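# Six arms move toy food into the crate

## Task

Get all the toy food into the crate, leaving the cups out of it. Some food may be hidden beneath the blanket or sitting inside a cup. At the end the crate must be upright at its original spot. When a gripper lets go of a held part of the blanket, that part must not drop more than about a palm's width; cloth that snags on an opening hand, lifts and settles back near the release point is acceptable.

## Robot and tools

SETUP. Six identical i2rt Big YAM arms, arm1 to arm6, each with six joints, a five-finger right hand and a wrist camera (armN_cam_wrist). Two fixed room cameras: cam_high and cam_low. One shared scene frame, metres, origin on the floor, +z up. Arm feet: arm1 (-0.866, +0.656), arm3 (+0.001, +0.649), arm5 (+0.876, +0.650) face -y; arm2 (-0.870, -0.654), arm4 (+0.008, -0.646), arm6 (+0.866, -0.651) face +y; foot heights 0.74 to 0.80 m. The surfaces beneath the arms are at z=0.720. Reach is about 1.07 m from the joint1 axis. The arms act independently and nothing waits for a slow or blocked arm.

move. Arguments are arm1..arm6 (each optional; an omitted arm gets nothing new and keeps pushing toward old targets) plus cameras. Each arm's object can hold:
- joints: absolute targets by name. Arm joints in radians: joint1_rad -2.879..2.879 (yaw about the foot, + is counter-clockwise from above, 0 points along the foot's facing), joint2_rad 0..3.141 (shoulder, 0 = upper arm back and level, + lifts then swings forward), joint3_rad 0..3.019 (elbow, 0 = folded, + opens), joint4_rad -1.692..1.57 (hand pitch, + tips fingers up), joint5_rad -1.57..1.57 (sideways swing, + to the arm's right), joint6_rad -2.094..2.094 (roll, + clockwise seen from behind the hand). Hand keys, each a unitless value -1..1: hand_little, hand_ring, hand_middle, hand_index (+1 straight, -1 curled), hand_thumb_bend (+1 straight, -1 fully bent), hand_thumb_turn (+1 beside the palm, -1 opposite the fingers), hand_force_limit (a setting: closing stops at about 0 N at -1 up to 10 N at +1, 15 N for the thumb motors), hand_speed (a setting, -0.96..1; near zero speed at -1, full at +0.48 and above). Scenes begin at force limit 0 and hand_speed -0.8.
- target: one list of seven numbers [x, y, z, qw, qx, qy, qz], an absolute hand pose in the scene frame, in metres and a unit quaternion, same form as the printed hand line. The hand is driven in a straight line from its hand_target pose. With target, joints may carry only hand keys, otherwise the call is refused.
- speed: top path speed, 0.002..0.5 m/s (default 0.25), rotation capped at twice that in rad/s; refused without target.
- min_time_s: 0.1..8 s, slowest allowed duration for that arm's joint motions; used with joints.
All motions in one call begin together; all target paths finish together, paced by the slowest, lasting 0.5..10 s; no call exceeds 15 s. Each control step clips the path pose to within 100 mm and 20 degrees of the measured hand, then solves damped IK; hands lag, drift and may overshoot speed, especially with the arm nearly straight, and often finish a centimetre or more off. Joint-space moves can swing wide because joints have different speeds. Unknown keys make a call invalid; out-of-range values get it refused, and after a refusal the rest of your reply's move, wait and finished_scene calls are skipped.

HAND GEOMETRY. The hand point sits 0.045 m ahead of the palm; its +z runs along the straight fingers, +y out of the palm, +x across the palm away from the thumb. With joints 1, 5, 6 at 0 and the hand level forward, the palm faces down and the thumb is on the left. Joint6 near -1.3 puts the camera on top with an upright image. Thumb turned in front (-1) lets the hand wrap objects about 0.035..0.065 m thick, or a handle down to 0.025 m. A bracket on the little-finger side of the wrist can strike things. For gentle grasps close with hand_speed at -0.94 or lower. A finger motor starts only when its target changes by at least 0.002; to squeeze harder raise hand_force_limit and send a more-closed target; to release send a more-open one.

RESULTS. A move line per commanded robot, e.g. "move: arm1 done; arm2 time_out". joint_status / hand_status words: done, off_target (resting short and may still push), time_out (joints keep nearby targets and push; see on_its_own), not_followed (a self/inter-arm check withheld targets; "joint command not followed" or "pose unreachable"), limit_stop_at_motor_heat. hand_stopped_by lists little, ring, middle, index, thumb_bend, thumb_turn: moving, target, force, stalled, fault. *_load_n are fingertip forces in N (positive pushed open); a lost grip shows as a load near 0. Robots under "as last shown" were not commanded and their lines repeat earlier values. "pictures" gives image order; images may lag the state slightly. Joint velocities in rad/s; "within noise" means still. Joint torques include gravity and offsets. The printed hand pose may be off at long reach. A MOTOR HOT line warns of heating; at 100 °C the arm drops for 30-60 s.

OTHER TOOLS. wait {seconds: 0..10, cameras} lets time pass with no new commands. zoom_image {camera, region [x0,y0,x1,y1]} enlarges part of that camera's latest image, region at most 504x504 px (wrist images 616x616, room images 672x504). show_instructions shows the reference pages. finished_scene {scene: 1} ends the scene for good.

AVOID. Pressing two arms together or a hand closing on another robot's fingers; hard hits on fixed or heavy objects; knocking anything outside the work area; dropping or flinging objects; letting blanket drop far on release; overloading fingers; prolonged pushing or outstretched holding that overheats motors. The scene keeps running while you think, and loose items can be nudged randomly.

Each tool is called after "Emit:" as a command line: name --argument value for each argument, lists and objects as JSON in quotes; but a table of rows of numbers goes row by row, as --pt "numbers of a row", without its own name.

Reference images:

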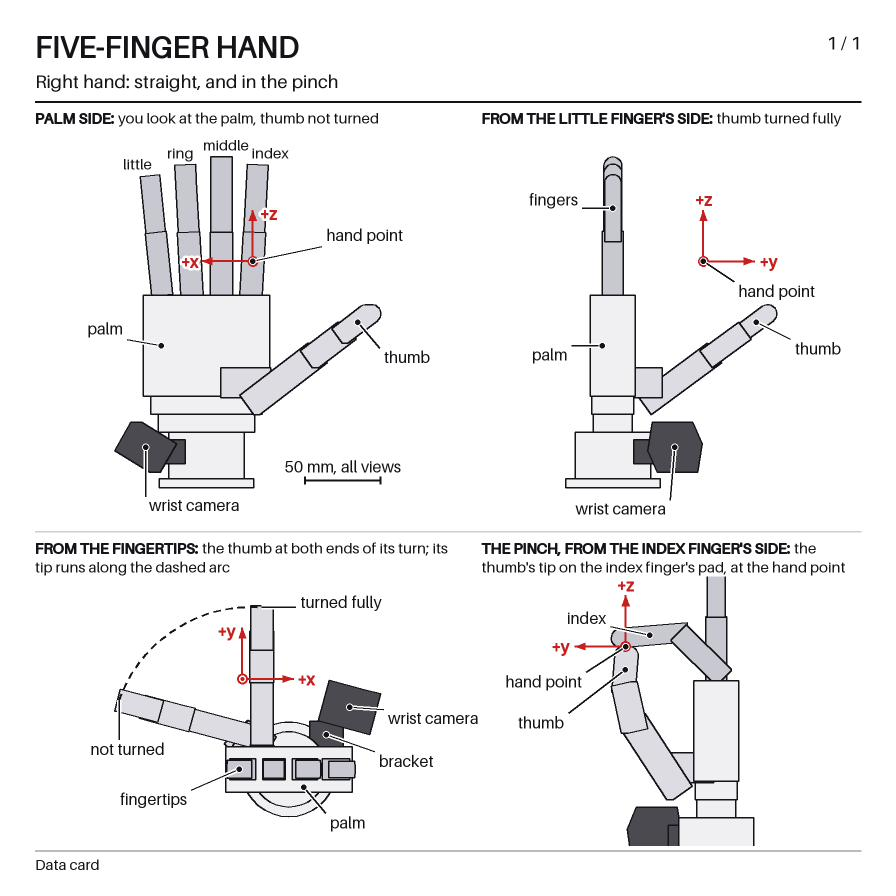

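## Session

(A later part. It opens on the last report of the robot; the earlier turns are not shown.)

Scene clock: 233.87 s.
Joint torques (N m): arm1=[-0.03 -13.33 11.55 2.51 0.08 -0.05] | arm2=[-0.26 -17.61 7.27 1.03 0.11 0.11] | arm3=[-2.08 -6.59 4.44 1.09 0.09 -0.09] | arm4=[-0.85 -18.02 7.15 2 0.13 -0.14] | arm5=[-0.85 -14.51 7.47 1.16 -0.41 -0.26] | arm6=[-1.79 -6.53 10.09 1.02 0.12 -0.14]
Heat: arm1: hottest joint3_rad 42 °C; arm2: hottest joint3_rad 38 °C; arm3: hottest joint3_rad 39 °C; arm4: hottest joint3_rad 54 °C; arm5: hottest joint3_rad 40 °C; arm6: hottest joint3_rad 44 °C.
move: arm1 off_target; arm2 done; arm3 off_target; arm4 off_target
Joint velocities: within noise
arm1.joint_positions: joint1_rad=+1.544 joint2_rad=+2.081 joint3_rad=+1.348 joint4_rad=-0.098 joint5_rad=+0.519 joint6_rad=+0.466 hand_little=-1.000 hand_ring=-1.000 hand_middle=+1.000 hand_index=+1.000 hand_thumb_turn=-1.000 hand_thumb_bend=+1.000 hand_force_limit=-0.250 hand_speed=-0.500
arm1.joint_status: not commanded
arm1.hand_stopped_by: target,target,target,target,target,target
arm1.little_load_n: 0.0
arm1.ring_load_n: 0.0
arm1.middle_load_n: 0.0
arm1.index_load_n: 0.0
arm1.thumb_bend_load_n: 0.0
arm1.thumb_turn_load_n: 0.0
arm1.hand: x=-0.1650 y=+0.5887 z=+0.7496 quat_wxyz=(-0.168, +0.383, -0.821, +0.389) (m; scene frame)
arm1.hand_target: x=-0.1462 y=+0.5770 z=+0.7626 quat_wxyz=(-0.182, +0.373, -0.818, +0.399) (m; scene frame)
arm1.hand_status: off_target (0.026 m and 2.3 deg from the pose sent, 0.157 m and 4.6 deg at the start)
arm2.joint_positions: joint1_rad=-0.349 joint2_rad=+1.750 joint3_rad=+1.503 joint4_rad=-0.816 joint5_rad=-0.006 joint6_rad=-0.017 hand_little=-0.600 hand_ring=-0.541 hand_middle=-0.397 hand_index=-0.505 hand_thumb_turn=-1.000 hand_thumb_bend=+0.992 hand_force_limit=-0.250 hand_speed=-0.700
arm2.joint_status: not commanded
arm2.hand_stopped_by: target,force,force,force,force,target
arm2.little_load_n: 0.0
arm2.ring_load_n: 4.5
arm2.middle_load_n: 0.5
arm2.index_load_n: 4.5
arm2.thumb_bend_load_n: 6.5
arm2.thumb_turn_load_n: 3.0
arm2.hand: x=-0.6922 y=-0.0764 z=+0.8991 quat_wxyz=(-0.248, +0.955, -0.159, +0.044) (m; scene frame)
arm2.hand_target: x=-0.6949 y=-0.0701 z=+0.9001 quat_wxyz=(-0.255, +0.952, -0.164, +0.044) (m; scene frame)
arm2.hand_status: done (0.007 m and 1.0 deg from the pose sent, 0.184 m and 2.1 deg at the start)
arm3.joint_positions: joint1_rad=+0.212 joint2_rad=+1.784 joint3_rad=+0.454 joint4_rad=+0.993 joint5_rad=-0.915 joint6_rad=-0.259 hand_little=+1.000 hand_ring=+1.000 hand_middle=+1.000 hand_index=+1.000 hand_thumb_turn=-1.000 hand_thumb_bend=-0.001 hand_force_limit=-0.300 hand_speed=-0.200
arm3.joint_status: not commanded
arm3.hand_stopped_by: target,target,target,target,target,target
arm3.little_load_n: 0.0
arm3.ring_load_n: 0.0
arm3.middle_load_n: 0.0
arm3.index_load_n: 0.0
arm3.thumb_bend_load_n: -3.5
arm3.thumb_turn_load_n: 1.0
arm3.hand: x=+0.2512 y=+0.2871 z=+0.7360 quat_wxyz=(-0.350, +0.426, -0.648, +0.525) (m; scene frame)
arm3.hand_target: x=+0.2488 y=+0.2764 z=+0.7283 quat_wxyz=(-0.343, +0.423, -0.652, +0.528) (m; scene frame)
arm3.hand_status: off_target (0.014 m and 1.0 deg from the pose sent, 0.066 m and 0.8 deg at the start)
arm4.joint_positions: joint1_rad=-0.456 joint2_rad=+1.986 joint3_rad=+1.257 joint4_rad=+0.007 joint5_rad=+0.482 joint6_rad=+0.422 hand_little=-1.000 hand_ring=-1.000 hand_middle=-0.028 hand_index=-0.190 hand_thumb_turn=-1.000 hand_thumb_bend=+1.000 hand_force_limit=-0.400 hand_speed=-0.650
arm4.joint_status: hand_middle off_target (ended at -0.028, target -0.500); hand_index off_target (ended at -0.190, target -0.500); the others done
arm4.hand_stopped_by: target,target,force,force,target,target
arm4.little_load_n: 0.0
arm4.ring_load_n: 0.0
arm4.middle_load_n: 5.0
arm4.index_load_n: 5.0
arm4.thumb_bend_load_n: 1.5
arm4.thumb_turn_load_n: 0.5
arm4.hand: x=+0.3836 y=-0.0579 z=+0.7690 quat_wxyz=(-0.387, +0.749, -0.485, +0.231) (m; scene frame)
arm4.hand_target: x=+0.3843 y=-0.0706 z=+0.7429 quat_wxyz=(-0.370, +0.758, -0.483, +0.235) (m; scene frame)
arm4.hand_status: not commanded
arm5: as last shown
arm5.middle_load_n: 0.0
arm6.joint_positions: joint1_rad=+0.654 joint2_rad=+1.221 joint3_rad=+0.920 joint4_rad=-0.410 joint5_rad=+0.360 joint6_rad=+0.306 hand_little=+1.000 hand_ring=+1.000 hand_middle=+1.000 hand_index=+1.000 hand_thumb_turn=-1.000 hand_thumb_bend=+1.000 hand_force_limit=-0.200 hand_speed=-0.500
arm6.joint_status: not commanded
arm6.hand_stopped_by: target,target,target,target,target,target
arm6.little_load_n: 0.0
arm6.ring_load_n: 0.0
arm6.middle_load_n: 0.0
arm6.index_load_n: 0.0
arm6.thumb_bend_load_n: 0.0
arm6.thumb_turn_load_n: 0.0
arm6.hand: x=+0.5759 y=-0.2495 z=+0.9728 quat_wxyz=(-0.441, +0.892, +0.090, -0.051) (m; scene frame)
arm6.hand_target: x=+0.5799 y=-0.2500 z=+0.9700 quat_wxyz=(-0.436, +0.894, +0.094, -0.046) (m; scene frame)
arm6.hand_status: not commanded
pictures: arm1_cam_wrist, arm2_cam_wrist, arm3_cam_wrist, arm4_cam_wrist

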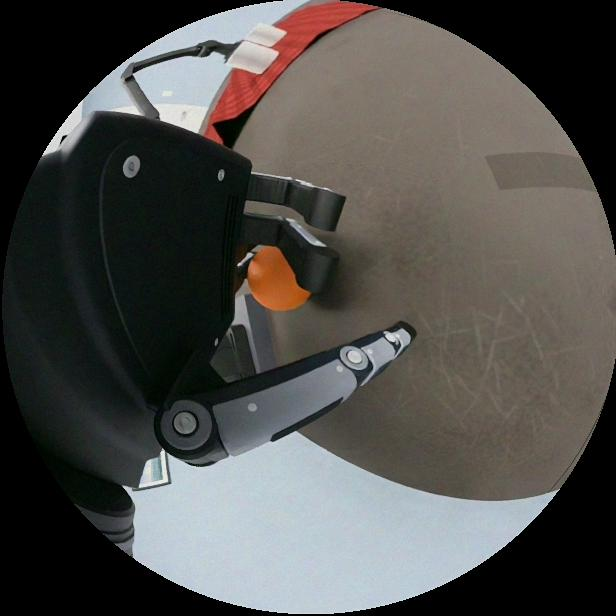

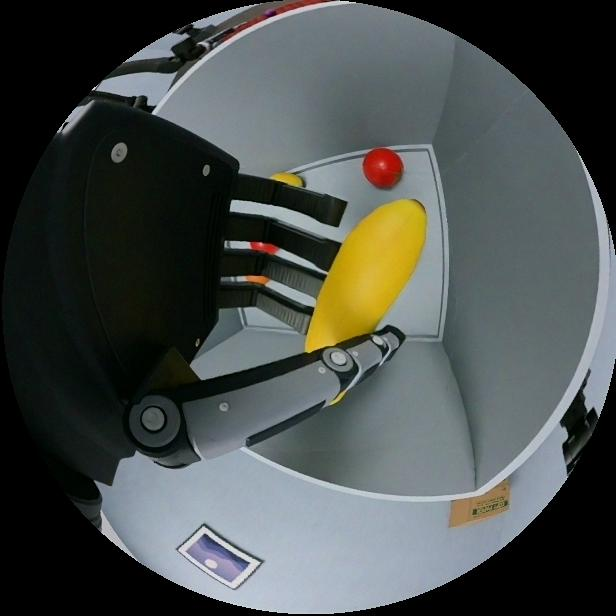

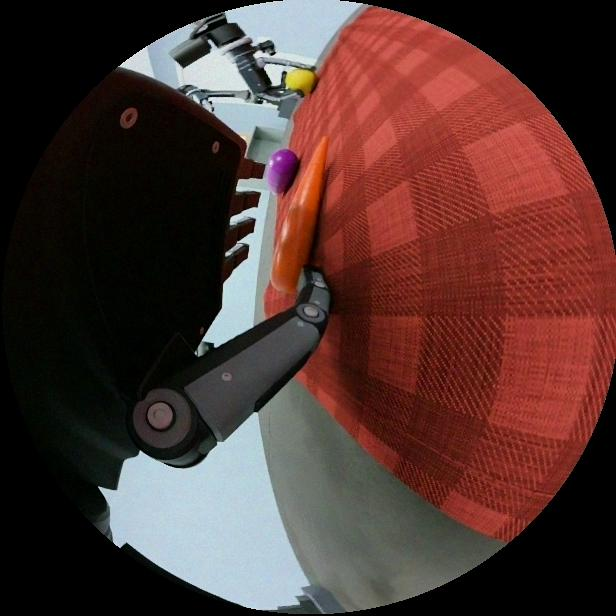

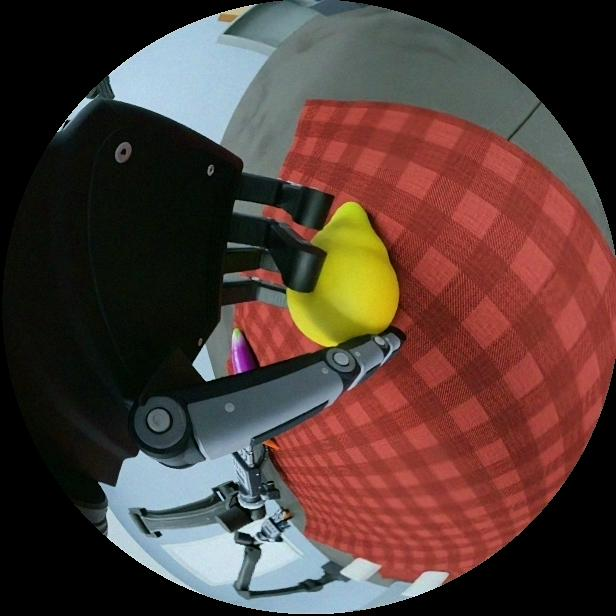

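Emit:
zoom_image --camera "arm3_cam_wrist" --region '[220, 100, 420, 350]'

Emit:
move --arm4 '{"joints":{"hand_speed":-0.7,"hand_force_limit":-0.25,"hand_thumb_bend":0.6}}' --cameras '["arm4_cam_wrist","cam_high"]'

Scaled by 2.016 from the camera's 616x616 image, which has a finer 880x880 frame.

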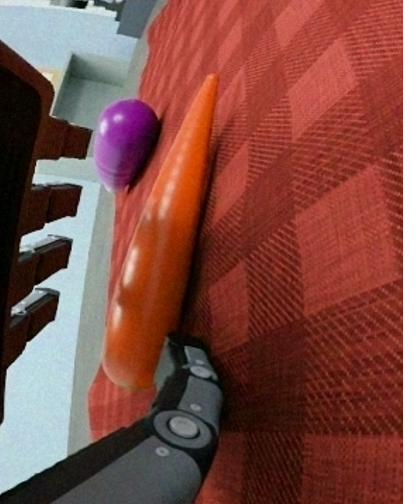

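Scene clock: 235.87 s.
Joint torques (N m): arm1=[-0.03 -13.27 11.51 2.52 0.08 -0.04] | arm2=[-0.44 -17.49 7.23 1.07 0.12 0.12] | arm3=[-2.32 -6.89 4.57 0.99 0.11 -0.1] | arm4=[-0.85 -17.96 7.16 2 0.14 -0.13] | arm5=[-0.85 -14.56 7.47 1.16 -0.41 -0.26] | arm6=[-1.73 -6.53 10.1 1.03 0.11 -0.13]
Heat: arm1: hottest joint3_rad 41 °C; arm2: hottest joint3_rad 38 °C; arm3: hottest joint3_rad 39 °C; arm4: hottest joint3_rad 54 °C; arm5: hottest joint3_rad 40 °C; arm6: hottest joint3_rad 44 °C.
move: arm4 off_target
Joint velocities: within noise
arm1, arm2, arm3, arm5, arm6: as last shown
arm4.joint_positions: joint1_rad=-0.456 joint2_rad=+1.986 joint3_rad=+1.257 joint4_rad=+0.007 joint5_rad=+0.482 joint6_rad=+0.422 hand_little=-1.000 hand_ring=-1.000 hand_middle=-0.028 hand_index=-0.190 hand_thumb_turn=-1.000 hand_thumb_bend=+0.992 hand_force_limit=-0.250 hand_speed=-0.700
arm4.joint_status: hand_thumb_bend off_target (ended at +0.992, target +0.600); the others done
arm4.hand_stopped_by: target,target,force,force,force,target
arm4.little_load_n: 0.0
arm4.ring_load_n: 0.5
arm4.middle_load_n: 5.0
arm4.index_load_n: 5.5
arm4.thumb_bend_load_n: 6.5
arm4.thumb_turn_load_n: 0.5
arm4.hand: x=+0.3836 y=-0.0579 z=+0.7690 quat_wxyz=(-0.387, +0.749, -0.485, +0.231) (m; scene frame)
arm4.hand_target: x=+0.3843 y=-0.0706 z=+0.7429 quat_wxyz=(-0.370, +0.758, -0.483, +0.235) (m; scene frame)
arm4.hand_status: not commanded
pictures: arm4_cam_wrist, cam_high

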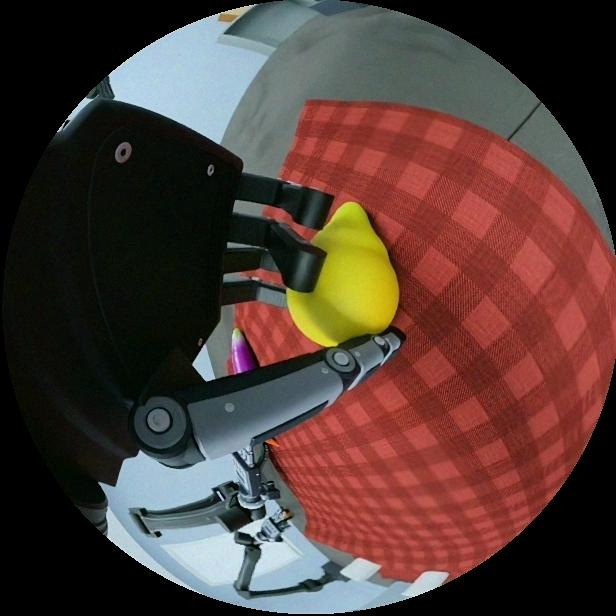

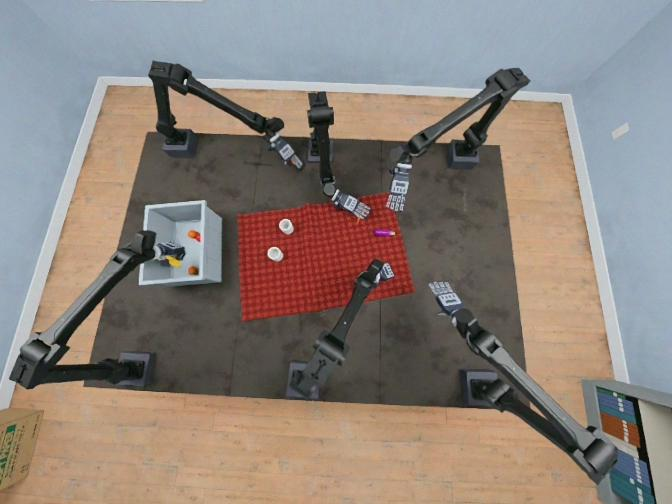

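Emit:
move --arm1 '{"target":[-0.122,0.549,0.812,0.1818,-0.3727,0.8178,-0.3989],"speed":0.08}' --arm2 '{"target":[-0.717,-0.046,0.785,0.2550,-0.9519,0.1636,-0.0438],"speed":0.1}' --arm3 '{"joints":{"hand_speed":-0.6,"hand_force_limit":-0.3,"hand_index":-0.7,"hand_middle":-0.7,"hand_ring":-0.7,"hand_little":-0.7}}' --arm4 '{"target":[0.375,-0.08,0.95,0.3697,-0.758,0.4829,-0.2356],"speed":0.12}' --cameras '["arm1_cam_wrist","arm2_cam_wrist","arm3_cam_wrist","arm4_cam_wrist"]'

Scene clock: 239.43 s.
Joint torques (N m): arm1=[-0.03 -15.85 12.92 1.39 0.03 -0.04] | arm2=[-0.38 -18.55 6.42 1.07 0.13 0.12] | arm3=[-1.32 -7.24 3.38 0.77 0.12 -0.11] | arm4=[-0.15 -18.67 15.08 0.99 0.39 -0.08] | arm5=[-0.85 -14.56 7.47 1.14 -0.41 -0.27] | arm6=[-1.9 -6.65 10.11 1.05 0.11 -0.13]
Heat: arm1: hottest joint3_rad 42 °C; arm2: hottest joint3_rad 38 °C; arm3: hottest joint3_rad 39 °C; arm4: hottest joint3_rad 54 °C; arm5: hottest joint3_rad 40 °C; arm6: hottest joint3_rad 44 °C.
move: arm1 off_target; arm2 done; arm3 off_target; arm4 off_target
Joint velocities: within noise
arm1.joint_positions: joint1_rad=+1.501 joint2_rad=+2.081 joint3_rad=+1.451 joint4_rad=-0.195 joint5_rad=+0.490 joint6_rad=+0.433 hand_little=-1.000 hand_ring=-1.000 hand_middle=+1.000 hand_index=+1.000 hand_thumb_turn=-1.000 hand_thumb_bend=+1.000 hand_force_limit=-0.250 hand_speed=-0.500
arm1.joint_status: not commanded
arm1.hand_stopped_by: target,target,target,target,target,target
arm1.little_load_n: 0.0
arm1.ring_load_n: 0.0
arm1.middle_load_n: 0.0
arm1.index_load_n: -0.5
arm1.thumb_bend_load_n: 0.0
arm1.thumb_turn_load_n: 0.0
arm1.hand: x=-0.1433 y=+0.5612 z=+0.7791 quat_wxyz=(-0.164, +0.384, -0.823, +0.386) (m; scene frame)
arm1.hand_target: x=-0.1237 y=+0.5492 z=+0.8124 quat_wxyz=(-0.182, +0.373, -0.818, +0.399) (m; scene frame)
arm1.hand_status: off_target (0.041 m and 2.9 deg from the pose sent, 0.086 m and 2.4 deg at the start)
arm2.joint_positions: joint1_rad=-0.298 joint2_rad=+1.893 joint3_rad=+1.396 joint4_rad=-0.560 joint5_rad=+0.019 joint6_rad=+0.027 hand_little=-0.600 hand_ring=-0.541 hand_middle=-0.397 hand_index=-0.505 hand_thumb_turn=-1.000 hand_thumb_bend=+0.992 hand_force_limit=-0.250 hand_speed=-0.700
arm2.joint_status: not commanded
arm2.hand_stopped_by: target,force,force,force,force,target
arm2.little_load_n: 0.0
arm2.ring_load_n: 4.0
arm2.middle_load_n: 0.5
arm2.index_load_n: 4.5
arm2.thumb_bend_load_n: 6.5
arm2.thumb_turn_load_n: 3.0
arm2.hand: x=-0.7144 y=-0.0508 z=+0.7878 quat_wxyz=(-0.251, +0.954, -0.159, +0.044) (m; scene frame)
arm2.hand_target: x=-0.7171 y=-0.0461 z=+0.7851 quat_wxyz=(-0.255, +0.952, -0.164, +0.044) (m; scene frame)
arm2.hand_status: done (0.006 m and 0.8 deg from the pose sent, 0.121 m and 1.0 deg at the start)
arm3.joint_positions: joint1_rad=+0.212 joint2_rad=+1.789 joint3_rad=+0.468 joint4_rad=+1.001 joint5_rad=-0.916 joint6_rad=-0.259 hand_little=-0.064 hand_ring=+0.269 hand_middle=+0.378 hand_index=+0.195 hand_thumb_turn=-1.000 hand_thumb_bend=+0.000 hand_force_limit=-0.300 hand_speed=-0.600
arm3.joint_status: hand_little off_target (ended at -0.064, target -0.700); hand_ring off_target (ended at +0.269, target -0.700); hand_middle off_target (ended at +0.378, target -0.700); hand_index off_target (ended at +0.195, target -0.700); the others done
arm3.hand_stopped_by: force,force,force,force,target,target
arm3.little_load_n: 3.0
arm3.ring_load_n: 0.0
arm3.middle_load_n: 0.0
arm3.index_load_n: 1.5
arm3.thumb_bend_load_n: 1.5
arm3.thumb_turn_load_n: 1.5
arm3.hand: x=+0.2530 y=+0.2804 z=+0.7386 quat_wxyz=(-0.348, +0.428, -0.643, +0.531) (m; scene frame)
arm3.hand_target: x=+0.2488 y=+0.2764 z=+0.7283 quat_wxyz=(-0.343, +0.423, -0.652, +0.528) (m; scene frame)
arm3.hand_status: not commanded
arm4.joint_positions: joint1_rad=-0.456 joint2_rad=+1.707 joint3_rad=+1.339 joint4_rad=-0.443 joint5_rad=+0.483 joint6_rad=+0.422 hand_little=-1.000 hand_ring=-1.000 hand_middle=-0.028 hand_index=-0.190 hand_thumb_turn=-1.000 hand_thumb_bend=+0.992 hand_force_limit=-0.250 hand_speed=-0.700
arm4.joint_status: not commanded
arm4.hand_stopped_by: target,target,force,force,force,target
arm4.little_load_n: 0.0
arm4.ring_load_n: 0.0
arm4.middle_load_n: 5.0
arm4.index_load_n: 5.5
arm4.thumb_bend_load_n: 6.5
arm4.thumb_turn_load_n: 0.5
arm4.hand: x=+0.3639 y=-0.0959 z=+0.9184 quat_wxyz=(-0.347, +0.769, -0.484, +0.234) (m; scene frame)
arm4.hand_target: x=+0.3741 y=-0.0814 z=+0.9505 quat_wxyz=(-0.370, +0.758, -0.483, +0.236) (m; scene frame)
arm4.hand_status: off_target (0.037 m and 2.9 deg from the pose sent, 0.183 m and 2.3 deg at the start)
arm5, arm6: as last shown
arm5.thumb_bend_load_n: 0.5
pictures: arm1_cam_wrist, arm2_cam_wrist, arm3_cam_wrist, arm4_cam_wrist

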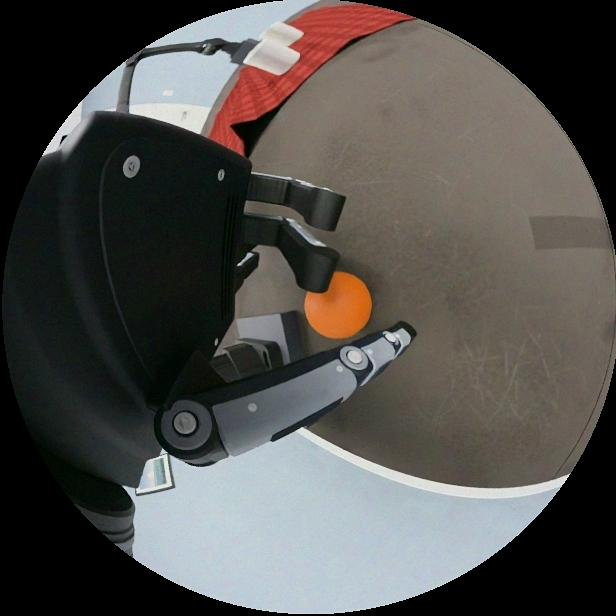

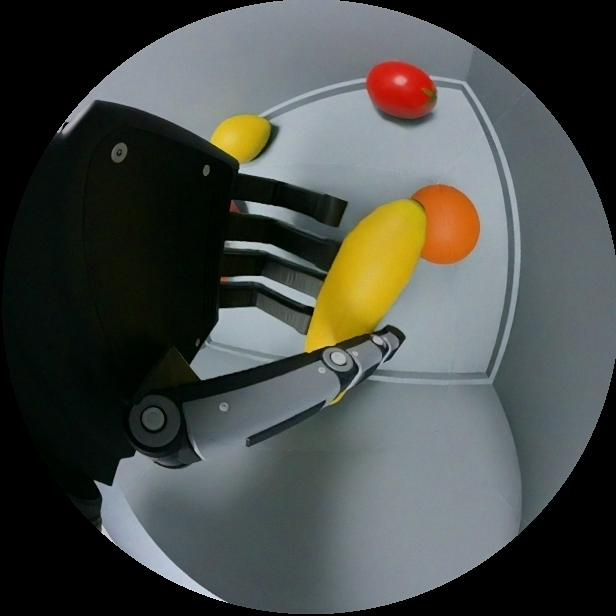

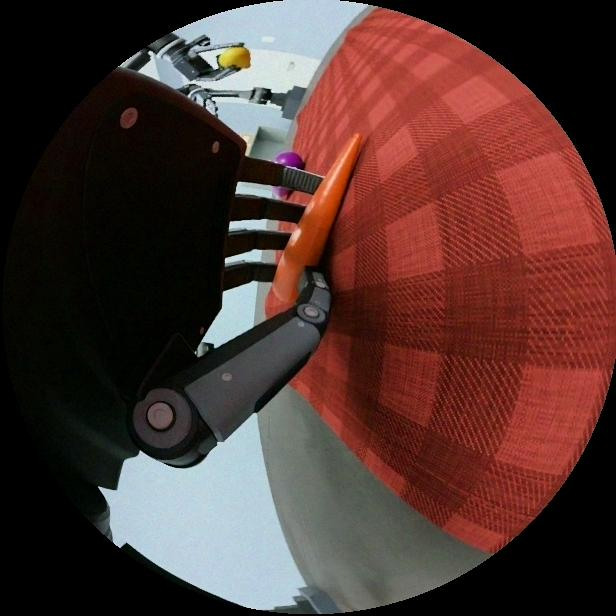

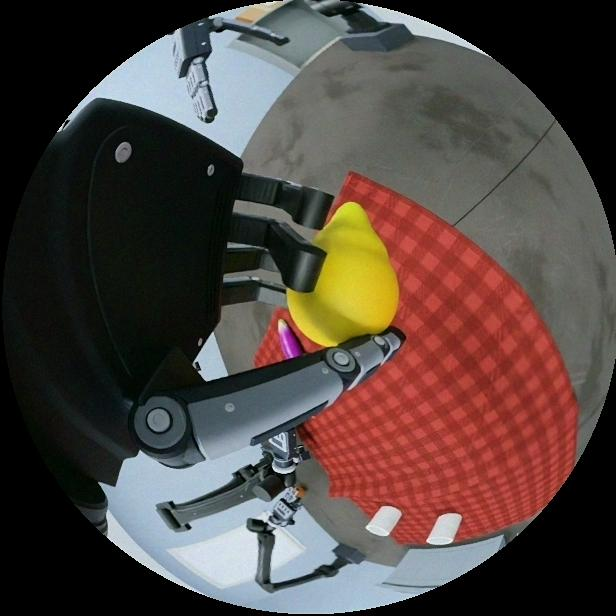

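Emit:
move --arm1 '{"target":[-0.112,0.556,0.788,0.1818,-0.3727,0.8178,-0.3989],"speed":0.06}' --arm2 '{"target":[-0.717,-0.046,0.762,0.2550,-0.9519,0.1636,-0.0438],"speed":0.06}' --arm3 '{"joints":{"hand_speed":-0.6,"hand_force_limit":-0.2,"hand_index":-0.72,"hand_middle":-0.72,"hand_ring":-0.72,"hand_little":-0.72}}' --arm4 '{"target":[0.20,-0.20,0.97,0.4367,-0.8953,0.0783,-0.0382],"speed":0.2}' --cameras '["arm1_cam_wrist","arm2_cam_wrist","arm3_cam_wrist","arm4_cam_wrist"]'

Scene clock: 243.10 s.
Joint torques (N m): arm1=[1.03 -14.27 13.03 2.56 0.29 0.06] | arm2=[-0.56 -17.96 6.04 1.1 0.13 0.11] | arm3=[-1.49 -6.83 2.93 0.8 0.18 -0.05] | arm4=[-0.97 -12.22 9.32 1.18 -0.26 -0.13] | arm5=[-0.85 -14.51 7.47 1.14 -0.41 -0.26] | arm6=[-1.61 -6.65 10.11 1.01 0.11 -0.14]
Heat: arm1: hottest joint3_rad 42 °C; arm2: hottest joint3_rad 38 °C; arm3: hottest joint3_rad 38 °C; arm4: hottest joint3_rad 54 °C; arm5: hottest joint3_rad 40 °C; arm6: hottest joint3_rad 44 °C.
move: arm1 off_target; arm2 done; arm3 off_target; arm4 off_target
Joint velocities: within noise
arm1.joint_positions: joint1_rad=+1.501 joint2_rad=+2.112 joint3_rad=+1.473 joint4_rad=-0.195 joint5_rad=+0.490 joint6_rad=+0.432 hand_little=-1.000 hand_ring=-1.000 hand_middle=+1.000 hand_index=+1.000 hand_thumb_turn=-1.000 hand_thumb_bend=+1.000 hand_force_limit=-0.250 hand_speed=-0.500
arm1.joint_status: not commanded
arm1.hand_stopped_by: target,target,target,target,target,target
arm1.little_load_n: 0.0
arm1.ring_load_n: 0.0
arm1.middle_load_n: 0.0
arm1.index_load_n: 0.0
arm1.thumb_bend_load_n: 0.0
arm1.thumb_turn_load_n: 0.0
arm1.hand: x=-0.1380 y=+0.5607 z=+0.7679 quat_wxyz=(-0.160, +0.386, -0.823, +0.384) (m; scene frame)
arm1.hand_target: x=-0.1137 y=+0.5563 z=+0.7890 quat_wxyz=(-0.182, +0.373, -0.818, +0.399) (m; scene frame)
arm1.hand_status: off_target (0.033 m and 3.4 deg from the pose sent, 0.033 m and 2.9 deg at the start)
arm2.joint_positions: joint1_rad=-0.298 joint2_rad=+1.918 joint3_rad=+1.376 joint4_rad=-0.508 joint5_rad=+0.019 joint6_rad=+0.027 hand_little=-0.600 hand_ring=-0.541 hand_middle=-0.397 hand_index=-0.505 hand_thumb_turn=-1.000 hand_thumb_bend=+0.992 hand_force_limit=-0.250 hand_speed=-0.700
arm2.joint_status: not commanded
arm2.hand_stopped_by: target,force,force,force,force,target
arm2.little_load_n: 0.0
arm2.ring_load_n: 4.5
arm2.middle_load_n: 0.5
arm2.index_load_n: 5.0
arm2.thumb_bend_load_n: 6.5
arm2.thumb_turn_load_n: 3.5
arm2.hand: x=-0.7139 y=-0.0492 z=+0.7688 quat_wxyz=(-0.254, +0.953, -0.158, +0.045) (m; scene frame)
arm2.hand_target: x=-0.7171 y=-0.0462 z=+0.7619 quat_wxyz=(-0.255, +0.952, -0.164, +0.044) (m; scene frame)
arm2.hand_status: done (0.008 m and 0.6 deg from the pose sent, 0.026 m and 0.8 deg at the start)
arm3.joint_positions: joint1_rad=+0.212 joint2_rad=+1.789 joint3_rad=+0.472 joint4_rad=+1.004 joint5_rad=-0.916 joint6_rad=-0.259 hand_little=-0.134 hand_ring=+0.163 hand_middle=+0.308 hand_index=+0.162 hand_thumb_turn=-1.000 hand_thumb_bend=+0.002 hand_force_limit=-0.200 hand_speed=-0.600
arm3.joint_status: hand_little off_target (ended at -0.134, target -0.720); hand_ring off_target (ended at +0.163, target -0.720); hand_middle off_target (ended at +0.308, target -0.720); hand_index off_target (ended at +0.162, target -0.720); the others done
arm3.hand_stopped_by: force,force,force,force,target,target
arm3.little_load_n: 4.5
arm3.ring_load_n: 3.0
arm3.middle_load_n: 0.0
arm3.index_load_n: 5.5
arm3.thumb_bend_load_n: 6.0
arm3.thumb_turn_load_n: 6.5
arm3.hand: x=+0.2536 y=+0.2783 z=+0.7401 quat_wxyz=(-0.347, +0.429, -0.641, +0.534) (m; scene frame)
arm3.hand_target: x=+0.2487 y=+0.2766 z=+0.7282 quat_wxyz=(-0.343, +0.423, -0.652, +0.528) (m; scene frame)
arm3.hand_status: not commanded
arm4.joint_positions: joint1_rad=-0.486 joint2_rad=+1.242 joint3_rad=+0.947 joint4_rad=-0.382 joint5_rad=-0.283 joint6_rad=-0.225 hand_little=-1.000 hand_ring=-1.000 hand_middle=-0.028 hand_index=-0.190 hand_thumb_turn=-1.000 hand_thumb_bend=+0.992 hand_force_limit=-0.250 hand_speed=-0.700
arm4.joint_status: not commanded
arm4.hand_stopped_by: target,target,force,force,force,target
arm4.little_load_n: 0.0
arm4.ring_load_n: 0.0
arm4.middle_load_n: 5.0
arm4.index_load_n: 5.5
arm4.thumb_bend_load_n: 6.5
arm4.thumb_turn_load_n: 0.5
arm4.hand: x=+0.1991 y=-0.1906 z=+0.9749 quat_wxyz=(-0.442, +0.892, -0.080, +0.037) (m; scene frame)
arm4.hand_target: x=+0.2000 y=-0.1997 z=+0.9701 quat_wxyz=(-0.437, +0.895, -0.078, +0.038) (m; scene frame)
arm4.hand_status: off_target (0.011 m and 0.8 deg from the pose sent, 0.201 m and 55.1 deg at the start)
arm5, arm6: as last shown
arm5.middle_load_n: -0.5
arm5.thumb_bend_load_n: 0.0
pictures: arm1_cam_wrist, arm2_cam_wrist, arm3_cam_wrist, arm4_cam_wrist

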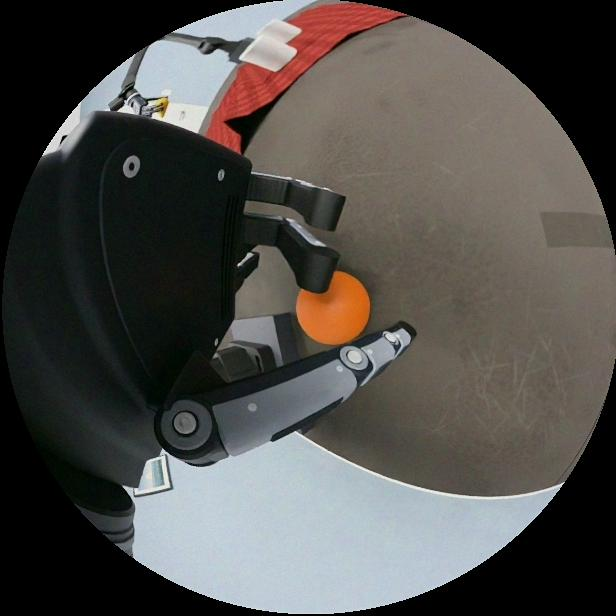

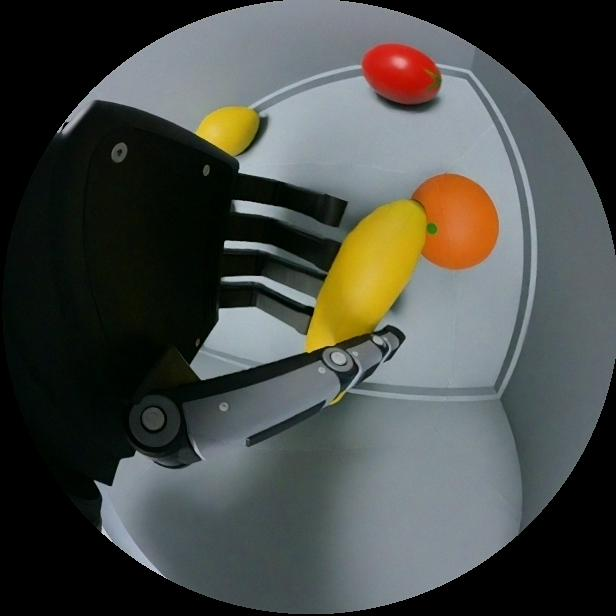

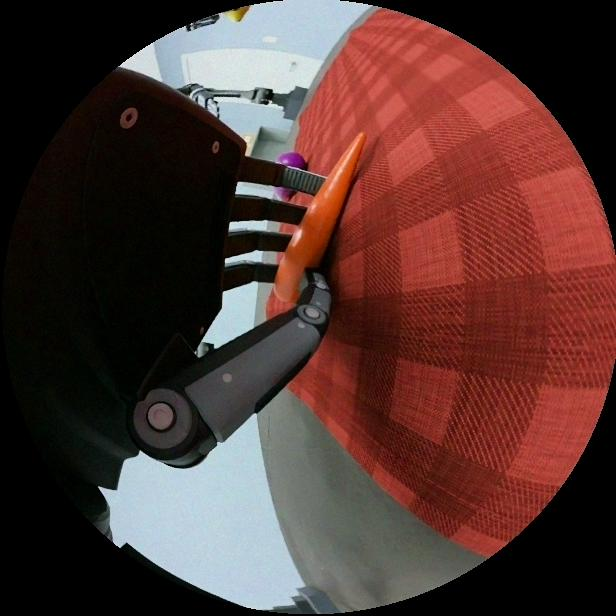

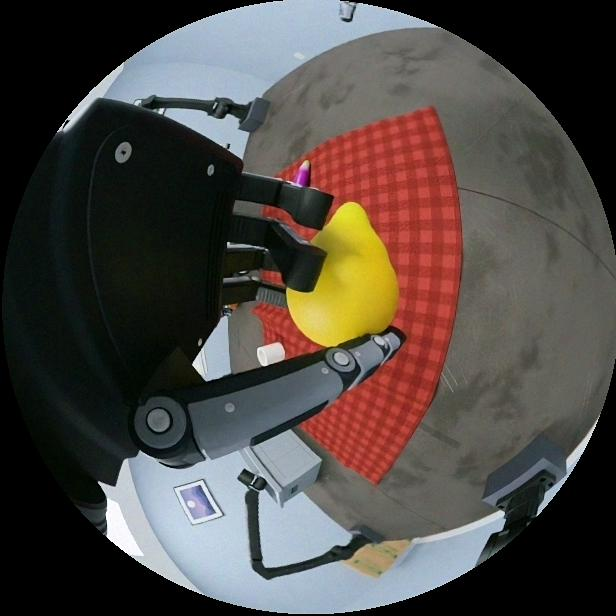

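Emit:
move --arm1 '{"target":[-0.104,0.582,0.785,0.1818,-0.3727,0.8178,-0.3989],"speed":0.06}' --arm2 '{"joints":{"hand_speed":-0.5,"hand_index":1.0,"hand_middle":1.0,"hand_ring":1.0,"hand_little":1.0,"hand_thumb_bend":1.0}}' --arm3 '{"target":[0.252,0.279,0.86,0.3427,-0.4232,0.6517,-0.5278],"speed":0.08}' --arm4 '{"target":[-0.29,-0.20,0.94,0.4367,-0.8953,0.0783,-0.0382],"speed":0.28}' --cameras '["arm1_cam_wrist","arm2_cam_wrist","arm3_cam_wrist","arm4_cam_wrist"]'

Scene clock: 246.20 s.
Joint torques (N m): arm1=[2.43 -14.39 13.08 1.44 0.31 0.15] | arm2=[-0.38 -17.03 6.32 0.72 0.12 0.1] | arm3=[-1.14 -6.3 8.64 0.4 -0.25 -0.06] | arm4=[-0.44 -11.93 14.6 0.81 0.52 0.11] | arm5=[-0.85 -14.45 7.47 1.14 -0.41 -0.27] | arm6=[-1.67 -6.53 10.09 0.99 0.12 -0.13]
Heat: arm1: hottest joint3_rad 42 °C; arm2: hottest joint3_rad 37 °C; arm3: hottest joint3_rad 38 °C; arm4: hottest joint3_rad 54 °C; arm5: hottest joint3_rad 40 °C; arm6: hottest joint3_rad 44 °C.
move: arm1 off_target; arm2 done; arm3 off_target; arm4 off_target
Joint velocities: within noise
arm1.joint_positions: joint1_rad=+1.524 joint2_rad=+2.132 joint3_rad=+1.503 joint4_rad=-0.195 joint5_rad=+0.519 joint6_rad=+0.455 hand_little=-1.000 hand_ring=-1.000 hand_middle=+1.000 hand_index=+1.000 hand_thumb_turn=-1.000 hand_thumb_bend=+1.000 hand_force_limit=-0.250 hand_speed=-0.500
arm1.joint_status: not commanded
arm1.hand_stopped_by: target,target,target,target,target,target
arm1.little_load_n: 0.0
arm1.ring_load_n: 0.0
arm1.middle_load_n: 0.0
arm1.index_load_n: 0.0
arm1.thumb_bend_load_n: 0.0
arm1.thumb_turn_load_n: 0.0
arm1.hand: x=-0.1259 y=+0.5722 z=+0.7687 quat_wxyz=(-0.165, +0.378, -0.822, +0.393) (m; scene frame)
arm1.hand_target: x=-0.1054 y=+0.5822 z=+0.7855 quat_wxyz=(-0.182, +0.373, -0.818, +0.399) (m; scene frame)
arm1.hand_status: off_target (0.029 m and 2.2 deg from the pose sent, 0.044 m and 3.4 deg at the start)
arm2.joint_positions: joint1_rad=-0.298 joint2_rad=+1.909 joint3_rad=+1.374 joint4_rad=-0.498 joint5_rad=+0.019 joint6_rad=+0.029 hand_little=+1.000 hand_ring=+1.000 hand_middle=+1.000 hand_index=+1.000 hand_thumb_turn=-1.000 hand_thumb_bend=+1.000 hand_force_limit=-0.250 hand_speed=-0.500
arm2.joint_status: all done
arm2.hand_stopped_by: target,target,target,target,target,target
arm2.little_load_n: 0.0
arm2.ring_load_n: 0.0
arm2.middle_load_n: 0.0
arm2.index_load_n: 0.0
arm2.thumb_bend_load_n: 0.0
arm2.thumb_turn_load_n: 0.0
arm2.hand: x=-0.7130 y=-0.0464 z=+0.7744 quat_wxyz=(-0.263, +0.951, -0.159, +0.046) (m; scene frame)
arm2.hand_target: x=-0.7170 y=-0.0461 z=+0.7621 quat_wxyz=(-0.255, +0.952, -0.164, +0.044) (m; scene frame)
arm2.hand_status: not commanded
arm3.joint_positions: joint1_rad=+0.212 joint2_rad=+1.333 joint3_rad=+0.499 joint4_rad=+0.480 joint5_rad=-0.900 joint6_rad=-0.259 hand_little=-0.134 hand_ring=+0.163 hand_middle=+0.308 hand_index=+0.162 hand_thumb_turn=-1.000 hand_thumb_bend=+0.002 hand_force_limit=-0.200 hand_speed=-0.600
arm3.joint_status: not commanded
arm3.hand_stopped_by: force,force,force,force,target,target
arm3.little_load_n: 4.5
arm3.ring_load_n: 0.0
arm3.middle_load_n: 0.0
arm3.index_load_n: 6.0
arm3.thumb_bend_load_n: 6.0
arm3.thumb_turn_load_n: 6.5
arm3.hand: x=+0.2493 y=+0.2915 z=+0.8485 quat_wxyz=(-0.347, +0.421, -0.657, +0.520) (m; scene frame)
arm3.hand_target: x=+0.2518 y=+0.2796 z=+0.8600 quat_wxyz=(-0.343, +0.423, -0.652, +0.528) (m; scene frame)
arm3.hand_status: off_target (0.017 m and 1.2 deg from the pose sent, 0.120 m and 1.7 deg at the start)
arm4.joint_positions: joint1_rad=+0.785 joint2_rad=+1.412 joint3_rad=+0.991 joint4_rad=-0.512 joint5_rad=+0.673 joint6_rad=+0.642 hand_little=-1.000 hand_ring=-1.000 hand_middle=-0.028 hand_index=-0.190 hand_thumb_turn=-1.000 hand_thumb_bend=+0.992 hand_force_limit=-0.250 hand_speed=-0.700
arm4.joint_status: not commanded
arm4.hand_stopped_by: target,target,force,force,force,target
arm4.little_load_n: 0.0
arm4.ring_load_n: 0.0
arm4.middle_load_n: 5.0
arm4.index_load_n: 5.5
arm4.thumb_bend_load_n: 6.5
arm4.thumb_turn_load_n: 0.5
arm4.hand: x=-0.2782 y=-0.2173 z=+0.9207 quat_wxyz=(-0.426, +0.901, -0.063, +0.050) (m; scene frame)
arm4.hand_target: x=-0.2891 y=-0.2009 z=+0.9404 quat_wxyz=(-0.437, +0.895, -0.078, +0.038) (m; scene frame)
arm4.hand_status: off_target (0.029 m and 2.6 deg from the pose sent, 0.490 m and 0.8 deg at the start)
arm5.joint_positions: joint1_rad=-1.018 joint2_rad=+1.631 joint3_rad=+1.229 joint4_rad=-0.496 joint5_rad=-0.679 joint6_rad=-0.672 hand_little=+1.000 hand_ring=+1.000 hand_middle=+1.000 hand_index=+1.000 hand_thumb_turn=-1.000 hand_thumb_bend=+1.000 hand_force_limit=-0.200 hand_speed=+0.000
arm5.joint_status: not commanded
arm5.hand_stopped_by: target,target,target,target,target,target
arm5.little_load_n: 0.0
arm5.ring_load_n: 0.0
arm5.middle_load_n: 0.0
arm5.index_load_n: 0.0
arm5.thumb_bend_load_n: 0.0
arm5.thumb_turn_load_n: 0.0
arm5.hand: x=+0.4598 y=+0.2632 z=+0.9344 quat_wxyz=(+0.025, -0.045, -0.896, +0.442) (m; scene frame)
arm5.hand_target: x=+0.4600 y=+0.2699 z=+0.9300 quat_wxyz=(+0.023, -0.047, -0.898, +0.438) (m; scene frame)
arm5.hand_status: not commanded
arm6: as last shown
arm6.thumb_turn_load_n: 0.5
pictures: arm1_cam_wrist, arm2_cam_wrist, arm3_cam_wrist, arm4_cam_wrist

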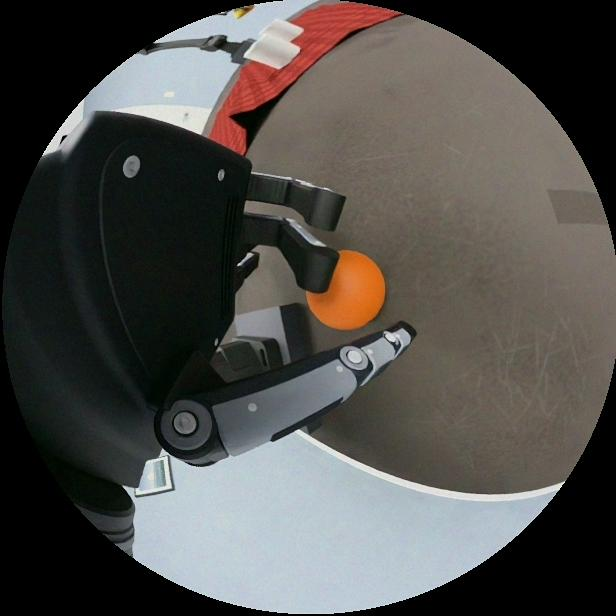

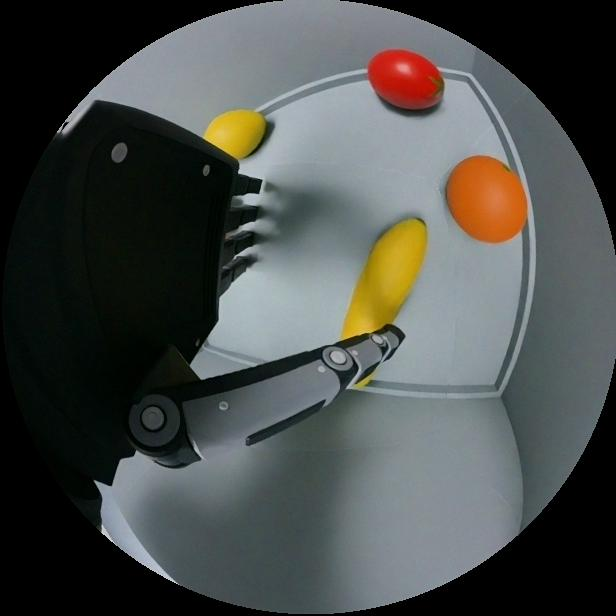

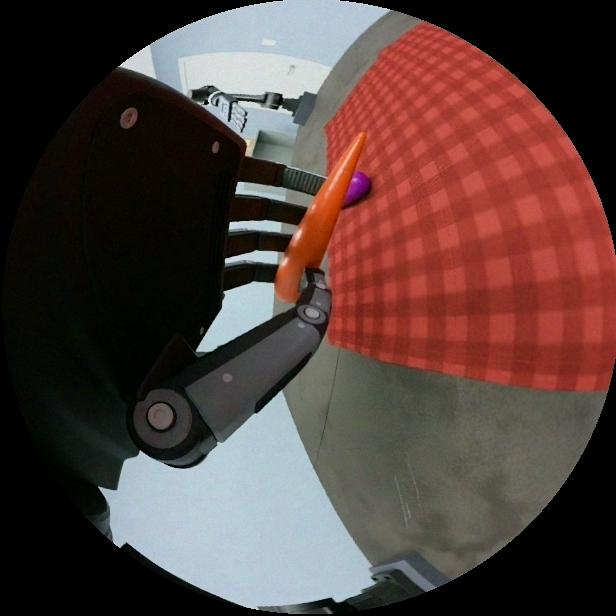

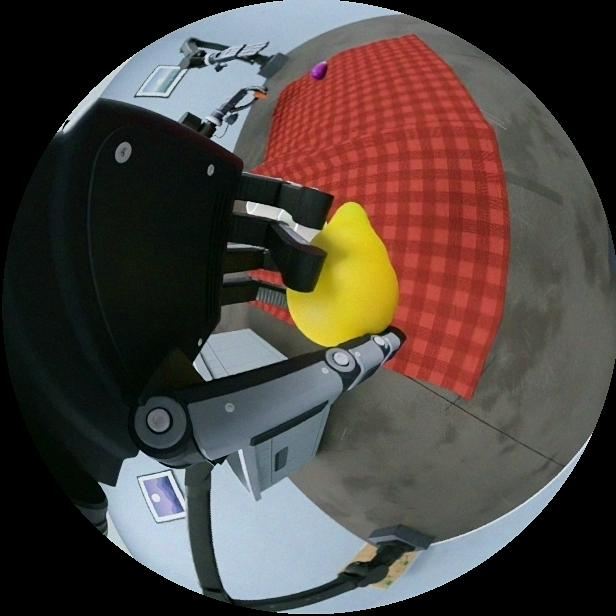

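Emit:
move --arm1 '{"joints":{"hand_speed":-0.65,"hand_force_limit":-0.4,"hand_index":-0.5,"hand_middle":-0.5}}' --arm2 '{"target":[-0.71,-0.06,1.12,0.2550,-0.9519,0.1636,-0.0438],"speed":0.25}' --arm3 '{"target":[0.14,0.24,0.96,0.0494,-0.061,0.7747,-0.6274],"speed":0.2}' --arm4 '{"target":[-0.30,-0.182,0.765,0.4367,-0.8953,0.0783,-0.0382],"speed":0.12}' --cameras '["arm1_cam_wrist","arm4_cam_wrist","cam_high"]'

Scene clock: 250.50 s.
Joint torques (N m): arm1=[2.32 -14.39 13.05 1.43 0.29 0.14] | arm2=[-1.55 -17.49 10.04 0.1 -0.18 -0.08] | arm3=[-0.15 -3.14 11.66 0.61 0.11 0.13] | arm4=[-0.85 -14.33 6.63 1.77 0.27 0.01] | arm5=[-0.85 -14.56 7.47 1.14 -0.41 -0.27] | arm6=[-1.73 -6.53 10.1 1.05 0.12 -0.14]
Heat: arm1: hottest joint3_rad 42 °C; arm2: hottest joint3_rad 38 °C; arm3: hottest joint3_rad 39 °C; arm4: hottest joint3_rad 53 °C; arm5: hottest joint3_rad 40 °C; arm6: hottest joint3_rad 44 °C.
move: arm1 off_target; arm2 off_target; arm3 off_target; arm4 off_target
Joint velocities: within noise
arm1.joint_positions: joint1_rad=+1.524 joint2_rad=+2.132 joint3_rad=+1.503 joint4_rad=-0.195 joint5_rad=+0.519 joint6_rad=+0.456 hand_little=-1.000 hand_ring=-1.000 hand_middle=-0.157 hand_index=-0.285 hand_thumb_turn=-1.000 hand_thumb_bend=+1.000 hand_force_limit=-0.400 hand_speed=-0.650
arm1.joint_status: hand_middle off_target (ended at -0.157, target -0.500); hand_index off_target (ended at -0.285, target -0.500); the others done
arm1.hand_stopped_by: target,target,force,force,target,target
arm1.little_load_n: 0.0
arm1.ring_load_n: 0.0
arm1.middle_load_n: 2.5
arm1.index_load_n: 3.5
arm1.thumb_bend_load_n: 1.0
arm1.thumb_turn_load_n: 0.0
arm1.hand: x=-0.1259 y=+0.5723 z=+0.7684 quat_wxyz=(-0.165, +0.378, -0.822, +0.393) (m; scene frame)
arm1.hand_target: x=-0.1053 y=+0.5823 z=+0.7856 quat_wxyz=(-0.182, +0.373, -0.818, +0.399) (m; scene frame)
arm1.hand_status: not commanded
arm2.joint_positions: joint1_rad=-0.304 joint2_rad=+1.793 joint3_rad=+2.115 joint4_rad=-1.397 joint5_rad=+0.017 joint6_rad=+0.029 hand_little=+1.000 hand_ring=+1.000 hand_middle=+1.000 hand_index=+1.000 hand_thumb_turn=-1.000 hand_thumb_bend=+1.000 hand_force_limit=-0.250 hand_speed=-0.500
arm2.joint_status: not commanded
arm2.hand_stopped_by: target,target,target,target,target,target
arm2.little_load_n: 0.0
arm2.ring_load_n: 0.0
arm2.middle_load_n: 0.5
arm2.index_load_n: 0.0
arm2.thumb_bend_load_n: -0.5
arm2.thumb_turn_load_n: 0.0
arm2.hand: x=-0.7154 y=-0.0641 z=+1.1065 quat_wxyz=(-0.243, +0.955, -0.162, +0.043) (m; scene frame)
arm2.hand_target: x=-0.7103 y=-0.0604 z=+1.1199 quat_wxyz=(-0.255, +0.952, -0.164, +0.044) (m; scene frame)
arm2.hand_status: off_target (0.015 m and 1.5 deg from the pose sent, 0.346 m and 1.1 deg at the start)
arm3.joint_positions: joint1_rad=+0.297 joint2_rad=+0.841 joint3_rad=+0.458 joint4_rad=+0.133 joint5_rad=+0.156 joint6_rad=+0.032 hand_little=-0.134 hand_ring=+0.163 hand_middle=+0.308 hand_index=+0.162 hand_thumb_turn=-1.000 hand_thumb_bend=+0.002 hand_force_limit=-0.200 hand_speed=-0.600
arm3.joint_status: not commanded
arm3.hand_stopped_by: force,force,force,force,target,target
arm3.little_load_n: 4.0
arm3.ring_load_n: 0.0
arm3.middle_load_n: 0.0
arm3.index_load_n: 5.5
arm3.thumb_bend_load_n: 6.0
arm3.thumb_turn_load_n: 6.5
arm3.hand: x=+0.1332 y=+0.2484 z=+0.9342 quat_wxyz=(-0.042, +0.064, -0.785, +0.615) (m; scene frame)
arm3.hand_target: x=+0.1396 y=+0.2410 z=+0.9600 quat_wxyz=(-0.050, +0.061, -0.775, +0.628) (m; scene frame)
arm3.hand_status: off_target (0.028 m and 2.1 deg from the pose sent, 0.164 m and 57.1 deg at the start)
arm4.joint_positions: joint1_rad=+0.777 joint2_rad=+1.745 joint3_rad=+0.913 joint4_rad=-0.042 joint5_rad=+0.671 joint6_rad=+0.642 hand_little=-1.000 hand_ring=-1.000 hand_middle=-0.028 hand_index=-0.190 hand_thumb_turn=-1.000 hand_thumb_bend=+0.992 hand_force_limit=-0.250 hand_speed=-0.700
arm4.joint_status: not commanded
arm4.hand_stopped_by: target,target,force,force,force,target
arm4.little_load_n: 0.0
arm4.ring_load_n: 0.0
arm4.middle_load_n: 5.0
arm4.index_load_n: 5.5
arm4.thumb_bend_load_n: 6.5
arm4.thumb_turn_load_n: 0.5
arm4.hand: x=-0.3082 y=-0.1808 z=+0.7789 quat_wxyz=(-0.443, +0.893, -0.076, +0.032) (m; scene frame)
arm4.hand_target: x=-0.2999 y=-0.1823 z=+0.7653 quat_wxyz=(-0.437, +0.895, -0.078, +0.038) (m; scene frame)
arm4.hand_status: off_target (0.016 m and 1.1 deg from the pose sent, 0.161 m and 2.6 deg at the start)
arm5, arm6: as last shown
arm6.thumb_turn_load_n: 0.0
pictures: arm1_cam_wrist, arm4_cam_wrist, cam_high

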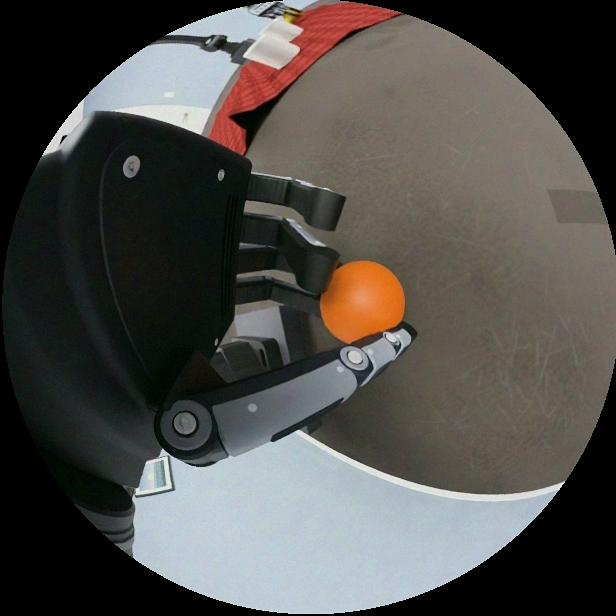

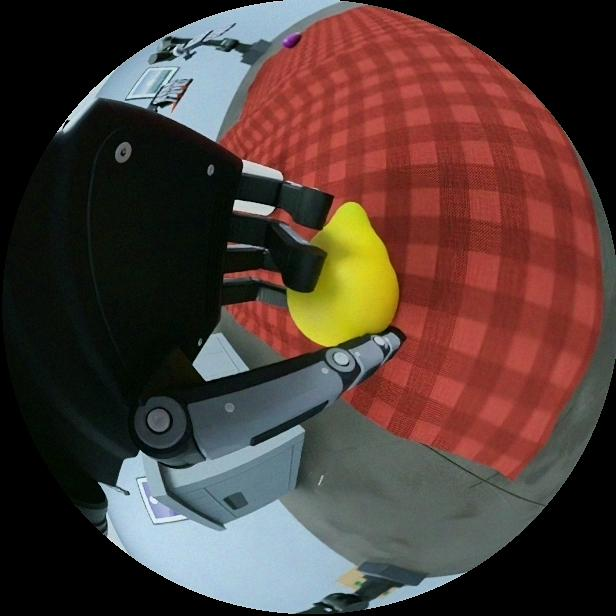

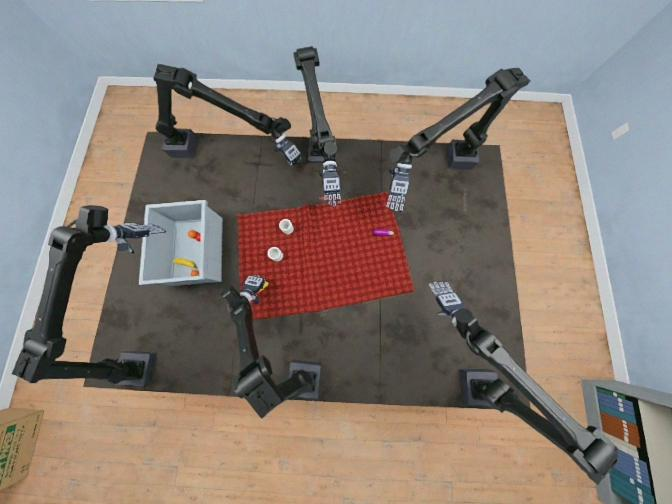

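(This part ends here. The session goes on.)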